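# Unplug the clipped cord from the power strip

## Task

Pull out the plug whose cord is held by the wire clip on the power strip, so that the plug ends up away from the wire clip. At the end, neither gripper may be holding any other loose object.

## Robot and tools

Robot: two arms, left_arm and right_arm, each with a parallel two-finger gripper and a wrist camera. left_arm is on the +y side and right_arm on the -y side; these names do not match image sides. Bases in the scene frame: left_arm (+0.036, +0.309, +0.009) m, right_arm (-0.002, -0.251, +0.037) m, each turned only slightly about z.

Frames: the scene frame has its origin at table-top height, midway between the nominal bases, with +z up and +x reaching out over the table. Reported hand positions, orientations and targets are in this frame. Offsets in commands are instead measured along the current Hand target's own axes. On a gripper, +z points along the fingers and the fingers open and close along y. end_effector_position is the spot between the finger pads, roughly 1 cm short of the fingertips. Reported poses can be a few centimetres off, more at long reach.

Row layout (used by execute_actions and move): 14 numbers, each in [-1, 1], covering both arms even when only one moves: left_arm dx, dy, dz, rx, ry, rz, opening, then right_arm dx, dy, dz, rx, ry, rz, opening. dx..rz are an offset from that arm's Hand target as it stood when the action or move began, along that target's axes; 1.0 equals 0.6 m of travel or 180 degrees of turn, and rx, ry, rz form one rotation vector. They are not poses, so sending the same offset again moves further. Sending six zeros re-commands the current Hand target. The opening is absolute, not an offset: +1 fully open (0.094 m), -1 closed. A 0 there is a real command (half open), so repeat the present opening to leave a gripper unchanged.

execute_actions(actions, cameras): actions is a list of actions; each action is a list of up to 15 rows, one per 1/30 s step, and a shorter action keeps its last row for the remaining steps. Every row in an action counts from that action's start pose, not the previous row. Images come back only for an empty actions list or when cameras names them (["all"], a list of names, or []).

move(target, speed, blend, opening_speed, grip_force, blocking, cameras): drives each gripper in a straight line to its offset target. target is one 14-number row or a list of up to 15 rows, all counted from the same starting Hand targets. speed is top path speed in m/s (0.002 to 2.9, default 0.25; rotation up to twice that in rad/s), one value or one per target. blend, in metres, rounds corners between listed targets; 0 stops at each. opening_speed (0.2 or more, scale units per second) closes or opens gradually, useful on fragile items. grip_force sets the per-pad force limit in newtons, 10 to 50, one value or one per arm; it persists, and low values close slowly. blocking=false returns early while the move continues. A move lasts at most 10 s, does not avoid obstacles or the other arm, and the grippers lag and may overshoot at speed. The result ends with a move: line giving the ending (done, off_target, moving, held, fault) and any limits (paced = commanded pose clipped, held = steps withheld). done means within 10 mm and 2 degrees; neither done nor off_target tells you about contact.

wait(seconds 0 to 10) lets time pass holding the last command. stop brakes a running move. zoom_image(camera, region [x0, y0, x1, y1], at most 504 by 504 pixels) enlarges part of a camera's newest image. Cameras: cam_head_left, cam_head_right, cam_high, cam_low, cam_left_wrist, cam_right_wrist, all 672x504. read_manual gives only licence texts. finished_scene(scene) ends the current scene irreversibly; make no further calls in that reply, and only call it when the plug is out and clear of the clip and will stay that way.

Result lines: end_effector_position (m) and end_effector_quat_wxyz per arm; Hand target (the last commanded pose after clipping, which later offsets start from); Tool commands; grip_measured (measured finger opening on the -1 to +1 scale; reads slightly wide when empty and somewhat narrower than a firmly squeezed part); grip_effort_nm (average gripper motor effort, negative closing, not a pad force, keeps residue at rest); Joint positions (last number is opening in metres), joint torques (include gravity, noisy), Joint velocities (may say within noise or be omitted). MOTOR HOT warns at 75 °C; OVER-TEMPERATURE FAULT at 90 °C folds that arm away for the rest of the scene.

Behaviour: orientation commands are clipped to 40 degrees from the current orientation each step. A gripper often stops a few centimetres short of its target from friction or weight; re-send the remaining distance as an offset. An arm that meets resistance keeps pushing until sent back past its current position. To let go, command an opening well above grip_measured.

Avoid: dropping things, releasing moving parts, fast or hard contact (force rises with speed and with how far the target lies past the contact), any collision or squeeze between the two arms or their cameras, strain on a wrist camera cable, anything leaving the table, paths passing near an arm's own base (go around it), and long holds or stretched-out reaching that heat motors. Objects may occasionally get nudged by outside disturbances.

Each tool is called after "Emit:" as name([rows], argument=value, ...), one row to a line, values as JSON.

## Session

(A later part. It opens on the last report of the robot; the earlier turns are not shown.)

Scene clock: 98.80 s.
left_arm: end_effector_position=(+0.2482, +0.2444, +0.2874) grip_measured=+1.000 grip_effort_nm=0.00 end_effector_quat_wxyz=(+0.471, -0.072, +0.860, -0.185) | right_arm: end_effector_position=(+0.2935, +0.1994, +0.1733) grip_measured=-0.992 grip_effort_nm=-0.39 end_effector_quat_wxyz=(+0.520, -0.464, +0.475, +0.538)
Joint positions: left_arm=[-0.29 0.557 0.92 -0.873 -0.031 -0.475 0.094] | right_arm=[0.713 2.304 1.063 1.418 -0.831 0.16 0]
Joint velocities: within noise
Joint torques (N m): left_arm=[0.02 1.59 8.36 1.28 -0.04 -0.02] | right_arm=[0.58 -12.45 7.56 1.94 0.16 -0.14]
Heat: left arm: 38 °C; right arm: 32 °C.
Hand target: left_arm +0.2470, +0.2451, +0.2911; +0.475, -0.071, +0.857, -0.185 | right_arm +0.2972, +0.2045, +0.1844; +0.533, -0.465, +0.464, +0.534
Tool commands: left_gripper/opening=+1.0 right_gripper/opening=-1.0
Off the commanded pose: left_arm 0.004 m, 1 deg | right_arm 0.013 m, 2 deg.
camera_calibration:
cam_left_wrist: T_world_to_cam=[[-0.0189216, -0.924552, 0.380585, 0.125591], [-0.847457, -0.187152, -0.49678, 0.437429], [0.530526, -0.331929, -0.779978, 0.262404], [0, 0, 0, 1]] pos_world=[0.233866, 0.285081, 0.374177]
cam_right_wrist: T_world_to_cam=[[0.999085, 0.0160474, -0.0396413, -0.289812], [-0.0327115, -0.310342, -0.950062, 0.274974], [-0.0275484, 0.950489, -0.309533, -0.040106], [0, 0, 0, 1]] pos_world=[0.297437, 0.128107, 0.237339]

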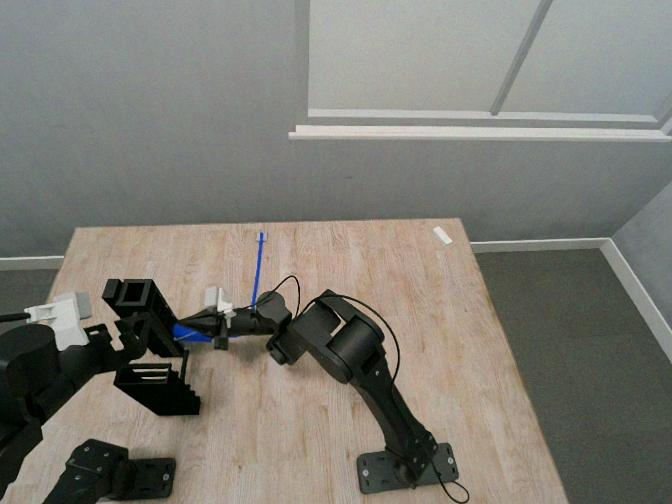

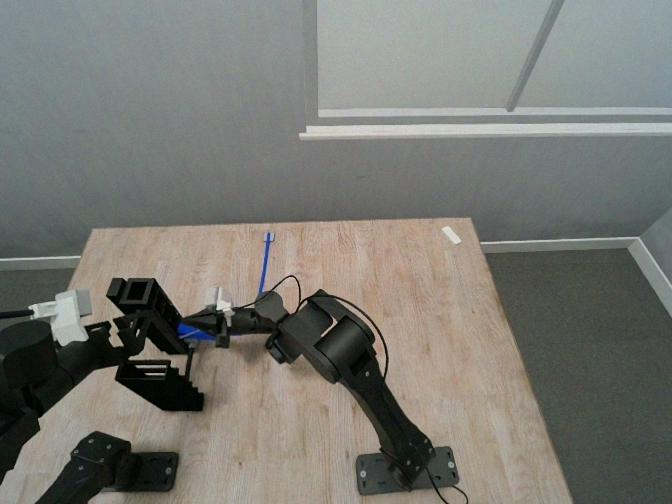

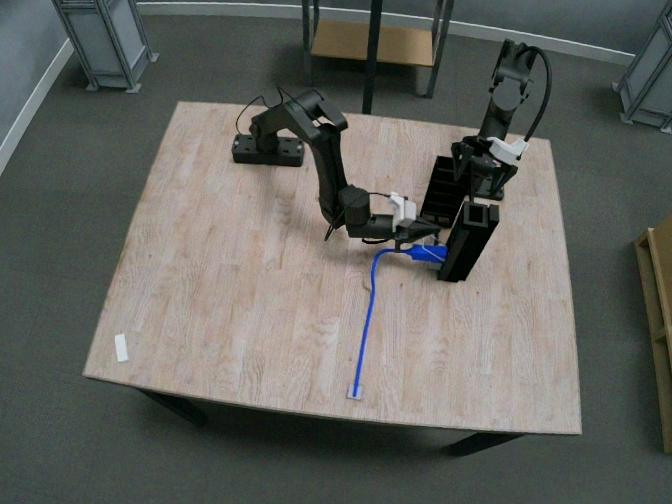

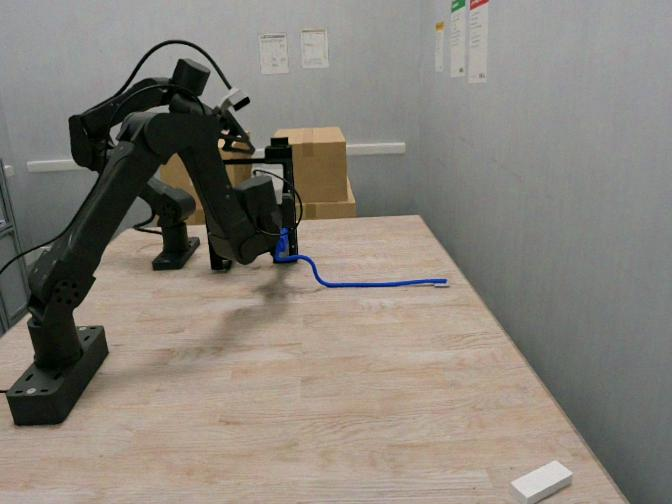

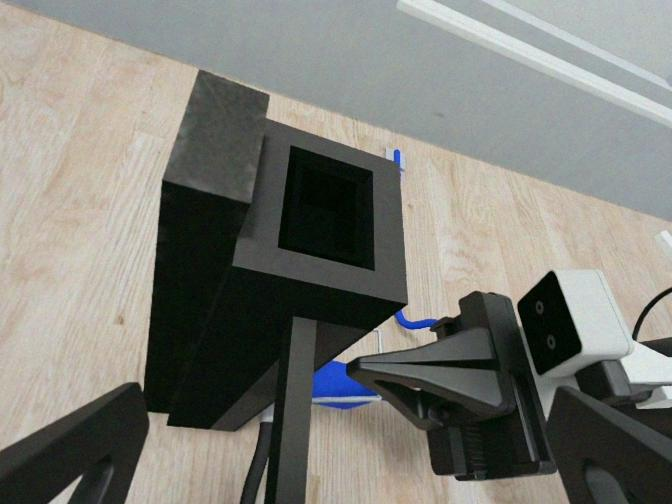

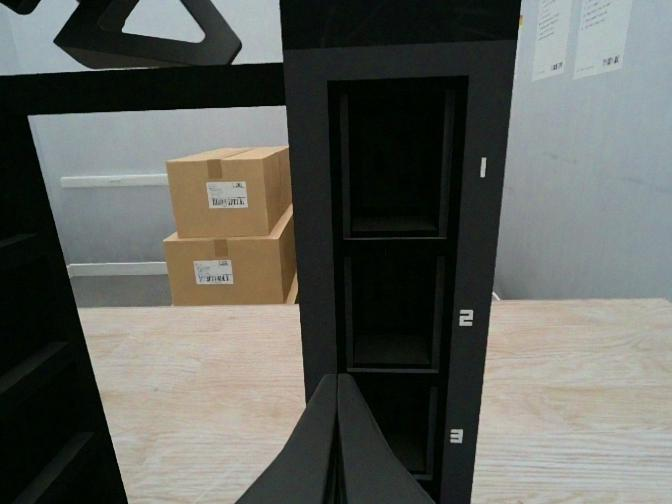

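Emit:
move([
  [0,0,0,0,0,0,1,-0.047,0,0.007,0,0,0,-1],
  [0,0,0,0,0,0,1,-0.047,0,0.022,0,0,0,-1],
], speed=0.08, cameras=["cam_high"])

Emit:
zoom_image(camera="cam_high", region=[370, 180, 510, 300])

Emit:
move(target=[0,0,0,0,0,0,1,-0.01,0,-0.15,0,0.12,0,-0.3], cameras=["cam_high","cam_right_wrist"])

Scene clock: 104.43 s.
left_arm: end_effector_position=(+0.2482, +0.2444, +0.2874) grip_measured=+1.000 grip_effort_nm=0.00 end_effector_quat_wxyz=(+0.471, -0.072, +0.860, -0.185) | right_arm: end_effector_position=(+0.2940, +0.2089, +0.1915) grip_measured=-0.992 grip_effort_nm=-0.39 end_effector_quat_wxyz=(+0.512, -0.464, +0.483, +0.538)
Joint positions: left_arm=[-0.29 0.557 0.92 -0.873 -0.031 -0.475 0.094] | right_arm=[0.729 2.245 1.09 1.307 -0.815 0.155 0]
Joint torques (N m): left_arm=[-0.01 1.57 8.39 1.28 -0.05 -0.02] | right_arm=[0.54 -14.24 8.24 1.97 0.18 -0.15]
Heat: left arm: 38 °C; right arm: 31 °C.
Hand target: left_arm +0.2470, +0.2451, +0.2911; +0.475, -0.071, +0.857, -0.185 | right_arm +0.2972, +0.2137, +0.2142; +0.533, -0.464, +0.464, +0.534
Off the commanded pose: left_arm 0.004 m, 1 deg | right_arm 0.023 m, 3 deg.
move: off_target (right_arm)
Images, in order (width x height): cam_high 672x504.

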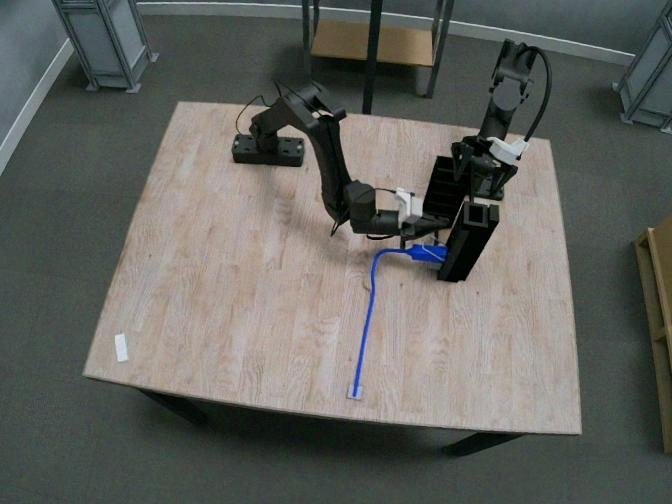

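Scaled by 3.600 from the camera's 672x504 image, which has a finer 960x720 frame.

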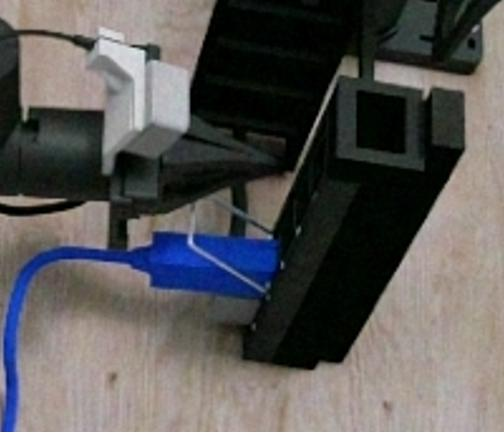

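Scene clock: 106.30 s.
left_arm: end_effector_position=(+0.2482, +0.2444, +0.2874) grip_measured=+1.000 grip_effort_nm=0.00 end_effector_quat_wxyz=(+0.471, -0.072, +0.860, -0.185) | right_arm: end_effector_position=(+0.2945, +0.1216, +0.1836) grip_measured=-0.301 grip_effort_nm=0.09 end_effector_quat_wxyz=(-0.416, +0.550, -0.576, -0.440)
Joint positions: left_arm=[-0.29 0.557 0.92 -0.873 -0.031 -0.475 0.094] | right_arm=[0.561 1.838 0.978 0.391 -0.936 -0.336 0.033]
Joint torques (N m): left_arm=[-0.02 1.58 8.38 1.26 -0.04 -0.02] | right_arm=[-0.03 -12.41 9.24 1.91 -0.29 -0.15]
Heat: left arm: 38 °C; right arm: 31 °C.
Hand target: left_arm +0.2470, +0.2451, +0.2911; +0.475, -0.071, +0.857, -0.185 | right_arm +0.2974, +0.1237, +0.2077; -0.436, +0.556, -0.556, -0.438
Off the commanded pose: left_arm 0.004 m, 1 deg | right_arm 0.024 m, 3 deg.
move: off_target (right_arm)
camera_calibration:
cam_right_wrist: T_world_to_cam=[[0.997981, -0.00766157, -0.0630452, -0.281616], [-0.0529657, -0.648161, -0.759659, 0.272859], [-0.0350433, 0.761465, -0.647258, 0.124304], [0, 0, 0, 1]] pos_world=[0.299856, 0.0800463, 0.269982]
Images, in order (width x height): cam_high 672x504, cam_right_wrist 672x504.

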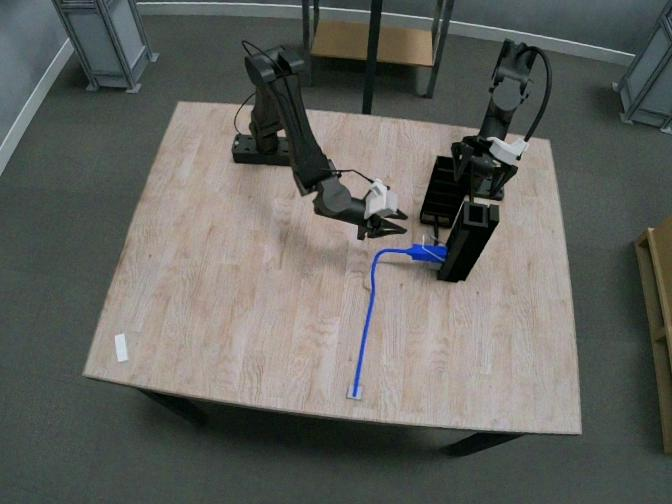

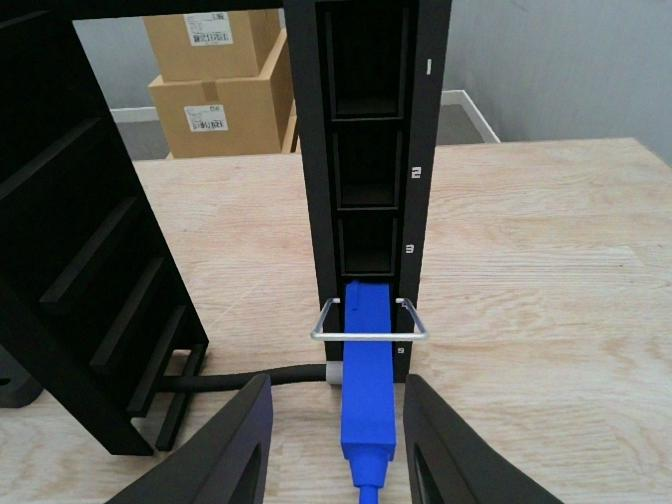

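Emit:
move(target=[0,0,0,0,0,0,1,0.158,-0.02,0.110,0,0.09,0,0.1], speed=0.15, cameras=["cam_right_wrist","cam_high"])

Emit:
zoom_image(camera="cam_high", region=[370, 180, 510, 300])

Scene clock: 115.63 s.
left_arm: end_effector_position=(+0.2482, +0.2444, +0.2874) grip_measured=+1.000 grip_effort_nm=0.00 end_effector_quat_wxyz=(+0.471, -0.072, +0.860, -0.185) | right_arm: end_effector_position=(+0.3049, +0.1584, +0.0943) grip_measured=+0.099 grip_effort_nm=0.09 end_effector_quat_wxyz=(-0.347, +0.608, -0.620, -0.354)
Joint positions: left_arm=[-0.29 0.557 0.92 -0.873 -0.031 -0.475 0.094] | right_arm=[0.663 2.072 1.178 0.145 -0.728 -0.534 0.052]
Joint torques (N m): left_arm=[-0.02 1.59 8.4 1.28 -0.05 -0.03] | right_arm=[0.44 -10.35 9.69 1.78 -0.27 -0.14]
Heat: left arm: 38 °C; right arm: 31 °C.
Hand target: left_arm +0.2470, +0.2451, +0.2911; +0.475, -0.071, +0.857, -0.185 | right_arm +0.3092, +0.1654, +0.0997; -0.353, +0.612, -0.612, -0.355
Off the commanded pose: left_arm 0.004 m, 1 deg | right_arm 0.010 m, 1 deg.
move: done
camera_calibration:
cam_right_wrist: T_world_to_cam=[[0.999467, -0.0113936, -0.0305994, -0.300204], [-0.0267525, -0.823036, -0.567358, 0.230895], [-0.0187202, 0.567874, -0.822902, 0.0810856], [0, 0, 0, 1]] pos_world=[0.307739, 0.140568, 0.188539]
Images, in order (width x height): cam_high 672x504, cam_right_wrist 672x504.

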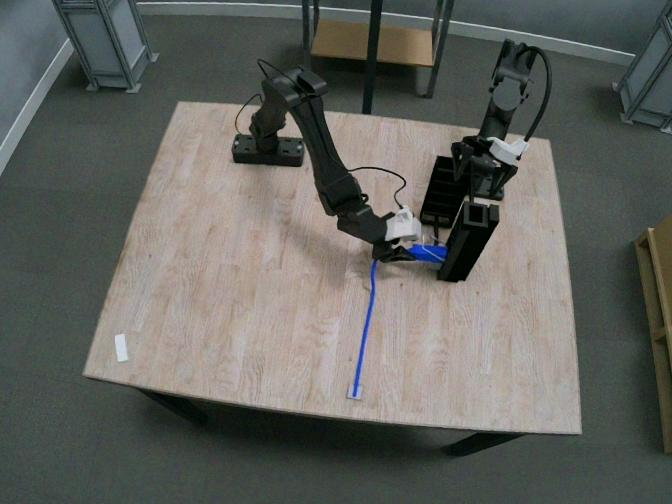

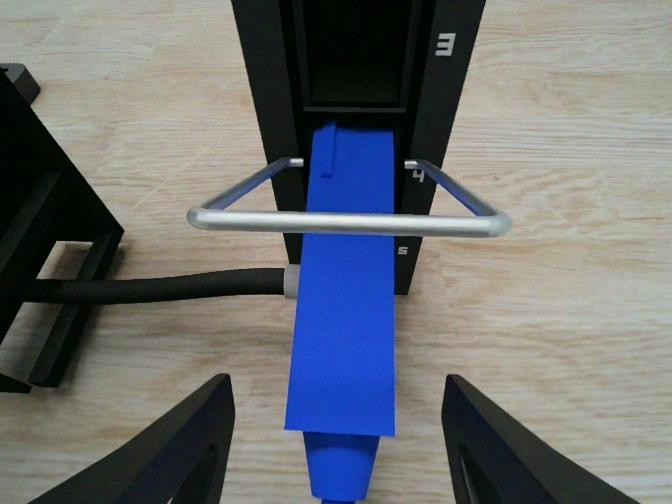

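Scaled by 3.600 from the camera's 672x504 image, which has a finer 960x720 frame.

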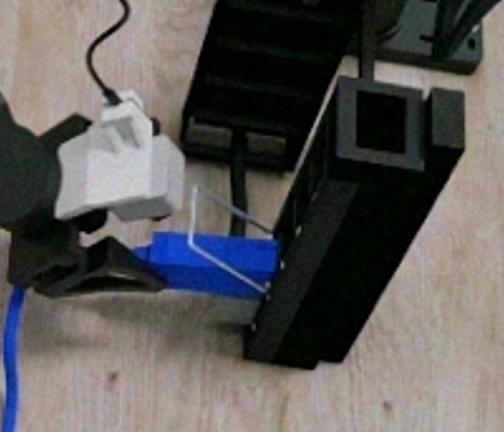

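Emit:
move([
  [0,0,0,0,0,0,1,-0.012,0,0.02,0,0,0,0.1],
  [0,0,0,0,0,0,1,-0.012,0,0.02,0,0,0,-0.8],
], speed=0.1, opening_speed=0.7)

Emit:
move(target=[0,0,0,0,0,0,1,0.083,0,-0.144,0,0,0,-0.8], speed=0.1, cameras=["cam_right_wrist","cam_high","cam_head_left"])

Scene clock: 125.83 s.
left_arm: end_effector_position=(+0.2482, +0.2444, +0.2874) grip_measured=+1.000 grip_effort_nm=0.00 end_effector_quat_wxyz=(+0.471, -0.072, +0.860, -0.185) | right_arm: end_effector_position=(+0.3062, +0.1721, +0.0962) grip_measured=-0.511 grip_effort_nm=-1.01 end_effector_quat_wxyz=(-0.349, +0.609, -0.620, -0.351)
Joint positions: left_arm=[-0.29 0.557 0.92 -0.873 -0.031 -0.475 0.094] | right_arm=[0.689 2.095 1.22 0.143 -0.703 -0.514 0.023]
Joint torques (N m): left_arm=[-0.02 1.63 8.31 1.28 -0.04 -0.01] | right_arm=[0.49 -10.25 9.68 1.81 -0.31 -0.1]
Heat: left arm: 38 °C; right arm: 32 °C.
Hand target: left_arm +0.2470, +0.2451, +0.2911; +0.475, -0.071, +0.857, -0.185 | right_arm +0.3091, +0.1795, +0.1000; -0.353, +0.612, -0.612, -0.355
Off the commanded pose: left_arm 0.004 m, 1 deg | right_arm 0.009 m, 1 deg.
move: done

Scene clock: 127.63 s.
left_arm: end_effector_position=(+0.2482, +0.2444, +0.2874) grip_measured=+1.000 grip_effort_nm=0.00 end_effector_quat_wxyz=(+0.471, -0.072, +0.860, -0.185) | right_arm: end_effector_position=(+0.3115, +0.0794, +0.0803) grip_measured=-0.511 grip_effort_nm=-1.02 end_effector_quat_wxyz=(-0.336, +0.609, -0.629, -0.347)
Joint positions: left_arm=[-0.29 0.557 0.92 -0.873 -0.031 -0.475 0.094] | right_arm=[0.487 1.988 1.033 0.045 -0.83 -0.727 0.023]
Joint torques (N m): left_arm=[0.02 1.55 8.36 1.29 -0.04 -0.01] | right_arm=[-0.32 -14.22 5.18 1.65 -0.59 -0.13]
Heat: left arm: 38 °C; right arm: 32 °C.
Hand target: left_arm +0.2470, +0.2451, +0.2911; +0.475, -0.071, +0.857, -0.185 | right_arm +0.3093, +0.0797, +0.0998; -0.353, +0.612, -0.612, -0.355
Off the commanded pose: left_arm 0.004 m, 1 deg | right_arm 0.020 m, 3 deg.
move: off_target (right_arm)
camera_calibration:
cam_right_wrist: T_world_to_cam=[[0.999007, -0.0191262, -0.0402365, -0.306666], [-0.0379277, -0.838944, -0.542894, 0.160862], [-0.0233727, 0.543881, -0.838837, 0.119201], [0, 0, 0, 1]] pos_world=[0.315249, 0.064258, 0.174982]
Images, in order (width x height): cam_head_left 672x504, cam_high 672x504, cam_right_wrist 672x504.

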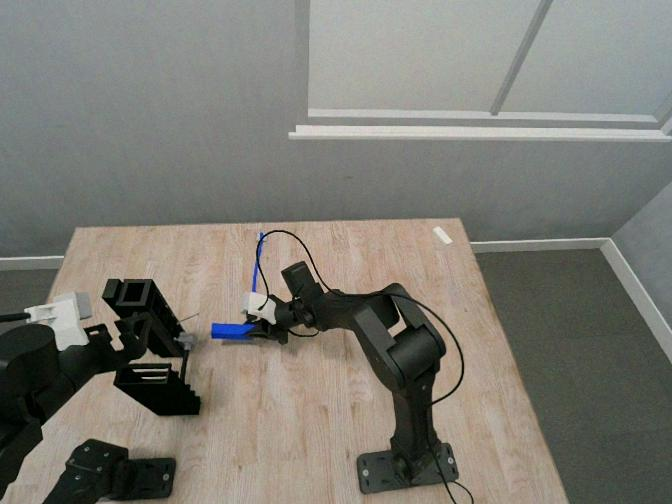

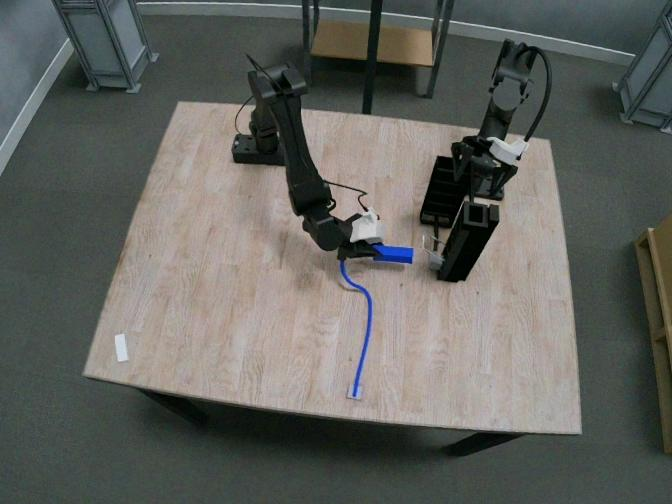

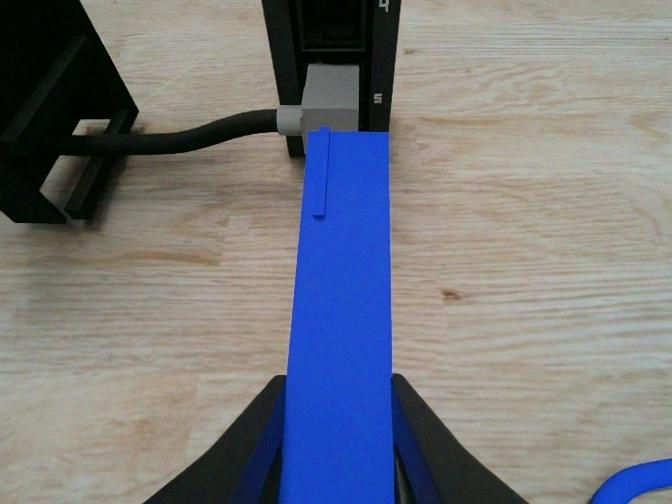

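Emit:
move(target=[0,0,0,0,0,0,1,0.101,0,0.0,0,0,0,-0.8], speed=0.08, cameras=["cam_low","cam_right_wrist"])

Emit:
zoom_image(camera="cam_low", region=[200, 180, 340, 320])

Scene clock: 133.03 s.
left_arm: end_effector_position=(+0.2482, +0.2444, +0.2874) grip_measured=+1.000 grip_effort_nm=0.00 end_effector_quat_wxyz=(+0.471, -0.072, +0.860, -0.185) | right_arm: end_effector_position=(+0.3124, +0.0501, +0.0477) grip_measured=-0.511 grip_effort_nm=-1.02 end_effector_quat_wxyz=(-0.350, +0.614, -0.619, -0.343)
Joint positions: left_arm=[-0.29 0.557 0.92 -0.873 -0.031 -0.475 0.094] | right_arm=[0.412 2.046 0.941 0.155 -0.877 -0.826 0.023]
Joint torques (N m): left_arm=[-0.01 1.59 8.27 1.29 -0.04 -0.01] | right_arm=[-0.5 -9.28 4.34 1.78 -0.62 -0.08]
Heat: left arm: 38 °C; right arm: 33 °C.
Hand target: left_arm +0.2470, +0.2451, +0.2911; +0.475, -0.071, +0.857, -0.185 | right_arm +0.3094, +0.0496, +0.0474; -0.354, +0.612, -0.611, -0.355
Off the commanded pose: left_arm 0.004 m, 1 deg | right_arm 0.003 m, 2 deg.
move: done
camera_calibration:
cam_right_wrist: T_world_to_cam=[[0.999865, -0.0136256, -0.00920098, -0.311435], [-0.0164411, -0.831055, -0.555947, 0.112281], [-0.0000713911, 0.556023, -0.831167, 0.0994636], [0, 0, 0, 1]] pos_world=[0.313246, 0.0337642, 0.142228]
Images, in order (width x height): cam_low 672x504, cam_right_wrist 672x504.

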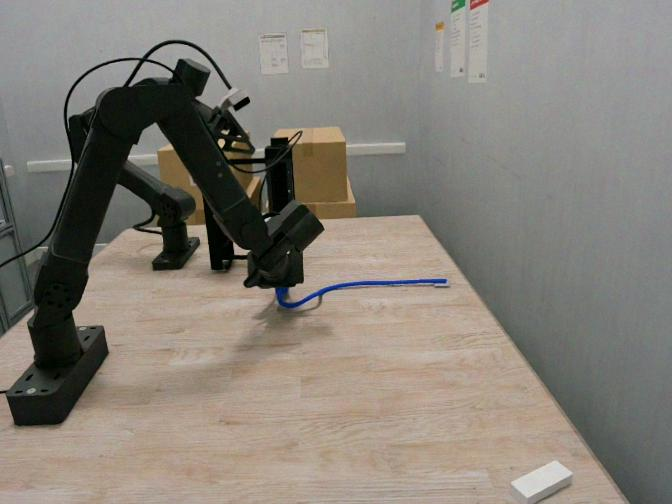

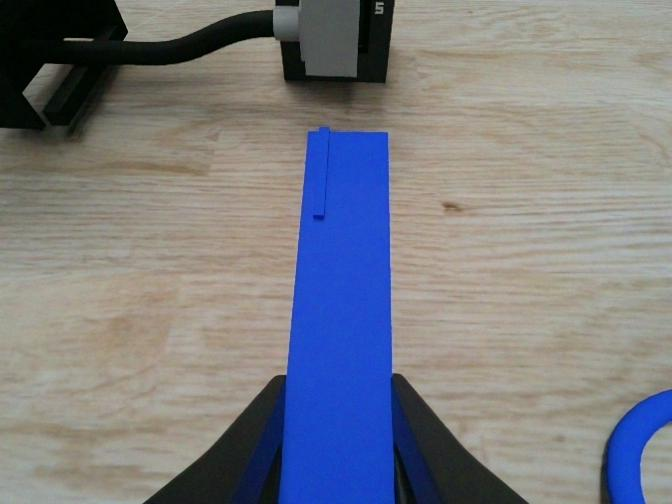

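Scaled by 3.600 from the camera's 672x504 image, which has a finer 960x720 frame.

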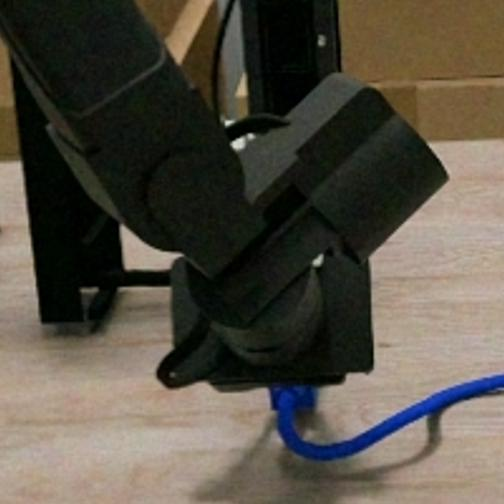

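Emit:
move(target=[0,0,0,0,0,0,1,0.043,0,0.025,0,0,0,-0.8], speed=0.03, cameras=["cam_low","cam_right_wrist"])

Emit:
zoom_image(camera="cam_low", region=[200, 180, 340, 320])

Scene clock: 138.00 s.
left_arm: end_effector_position=(+0.2482, +0.2444, +0.2874) grip_measured=+1.000 grip_effort_nm=0.00 end_effector_quat_wxyz=(+0.471, -0.072, +0.860, -0.185) | right_arm: end_effector_position=(+0.3143, +0.0578, +0.0407) grip_measured=-0.511 grip_effort_nm=-1.01 end_effector_quat_wxyz=(-0.376, +0.618, -0.589, -0.359)
Joint positions: left_arm=[-0.29 0.557 0.92 -0.873 -0.031 -0.475 0.094] | right_arm=[0.41 2.115 0.935 0.293 -0.938 -0.827 0.023]
Joint torques (N m): left_arm=[-0.01 1.59 8.39 1.27 -0.05 -0.01] | right_arm=[-0.32 -7.34 3.28 1.52 -0.09 -0.09]
Heat: left arm: 38 °C; right arm: 32 °C.
Hand target: left_arm +0.2470, +0.2451, +0.2911; +0.475, -0.071, +0.857, -0.185 | right_arm +0.3093, +0.0497, +0.0175; -0.353, +0.612, -0.612, -0.355
Off the commanded pose: left_arm 0.004 m, 1 deg | right_arm 0.025 m, 4 deg.
move: off_target (right_arm)
camera_calibration:
cam_right_wrist: T_world_to_cam=[[0.999359, 0.0217956, 0.0283869, -0.316644], [0.0346242, -0.789528, -0.612737, 0.0986885], [0.00905731, 0.613327, -0.789777, 0.0815641], [0, 0, 0, 1]] pos_world=[0.312285, 0.0347934, 0.133876]
Images, in order (width x height): cam_low 672x504, cam_right_wrist 672x504.

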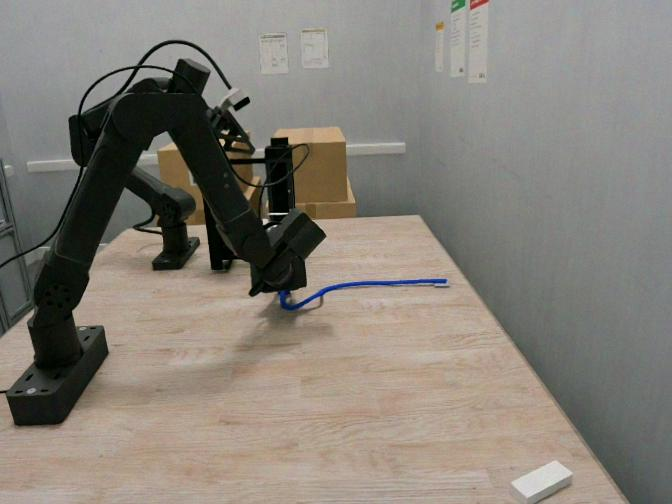

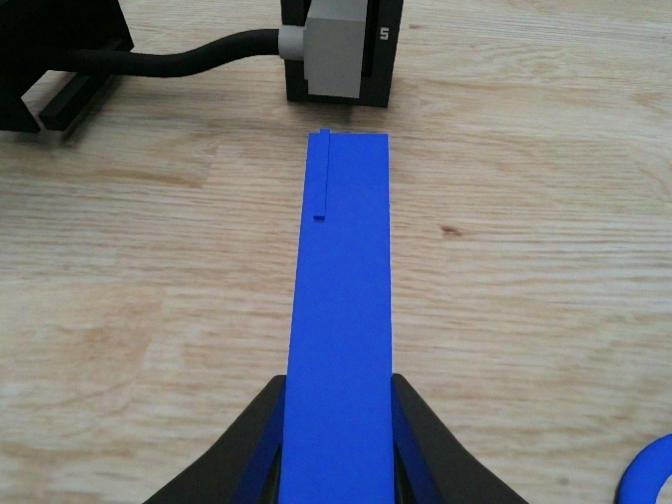

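Scaled by 3.600 from the camera's 672x504 image, which has a finer 960x720 frame.

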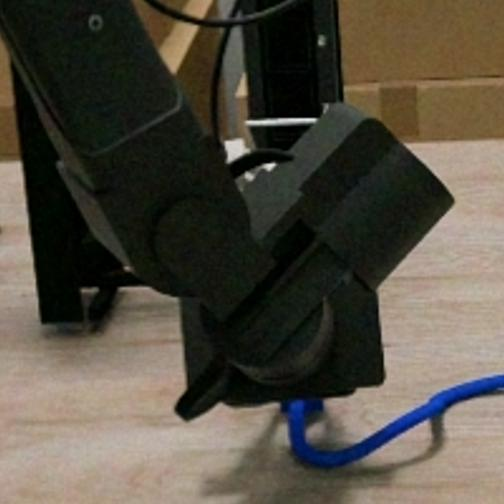

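Emit:
move([
  [0,0,0,0,0,0,1,-0.025,0,-0.015,0,0,0,-0.8],
  [0,0,0,0,0,0,1,-0.025,0,-0.015,0,0,0,-0.1],
  [0,0,0,0,0,0,1,-0.09,0,-0.22,0,0,0,-0.1],
], speed=0.1, opening_speed=0.7, cameras=["cam_low","cam_high","cam_right_wrist"])

Scene clock: 144.93 s.
left_arm: end_effector_position=(+0.2482, +0.2444, +0.2874) grip_measured=+1.000 grip_effort_nm=0.00 end_effector_quat_wxyz=(+0.471, -0.072, +0.860, -0.185) | right_arm: end_effector_position=(+0.3015, -0.0409, +0.1087) grip_measured=-0.101 grip_effort_nm=0.09 end_effector_quat_wxyz=(-0.329, +0.609, -0.629, -0.355)
Joint positions: left_arm=[-0.29 0.557 0.92 -0.873 -0.031 -0.475 0.094] | right_arm=[0.156 1.819 0.995 -0.5 -0.99 -1.223 0.042]
Joint torques (N m): left_arm=[0.01 1.66 8.35 1.28 -0.04 -0.01] | right_arm=[-0.31 -10.86 9.02 0.75 -0.72 -0.15]
Heat: left arm: 38 °C; right arm: 31 °C.
Hand target: left_arm +0.2470, +0.2451, +0.2911; +0.475, -0.071, +0.857, -0.185 | right_arm +0.3097, -0.0378, +0.1302; -0.354, +0.613, -0.611, -0.355
Off the commanded pose: left_arm 0.004 m, 1 deg | right_arm 0.023 m, 3 deg.
move: off_target (right_arm); target 2's new opening was sent with right_arm's hand 0.011 m and 4 deg from that target
camera_calibration:
cam_right_wrist: T_world_to_cam=[[0.998195, -0.00934529, -0.0593211, -0.295137], [-0.0401212, -0.838787, -0.54298, 0.0757805], [-0.0446834, 0.54438, -0.837648, 0.214448], [0, 0, 0, 1]] pos_world=[0.307227, -0.0559355, 0.203271]
Images, in order (width x height): cam_high 672x504, cam_low 672x504, cam_right_wrist 672x504.

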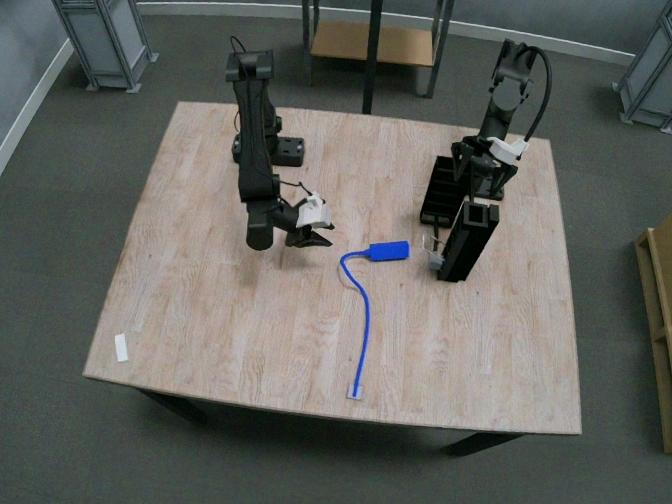

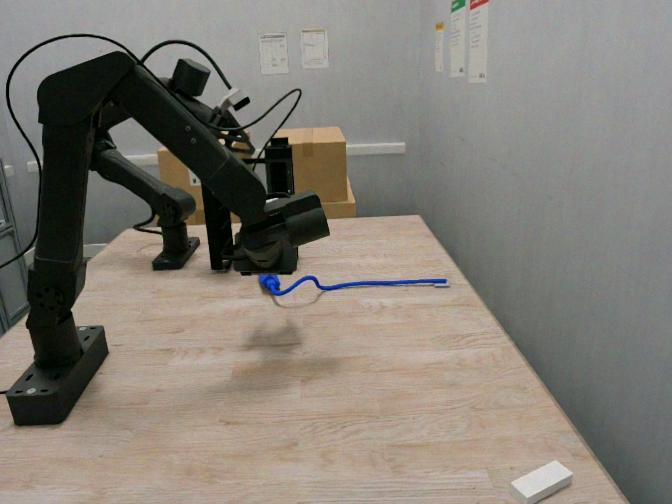

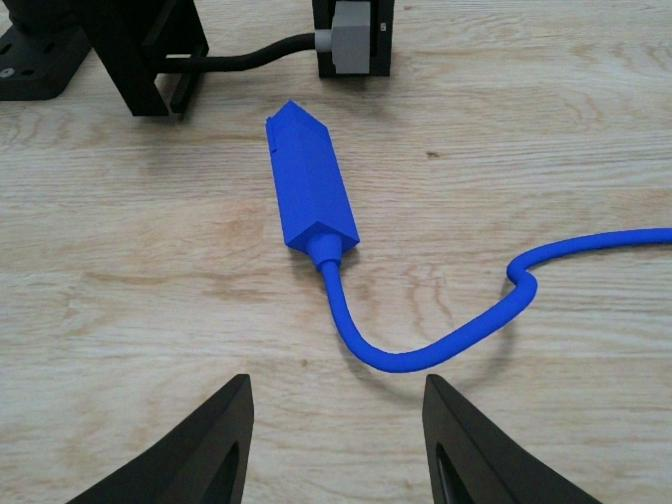

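Emit:
finished_scene(scene=2)

The scene is finished: the task was done.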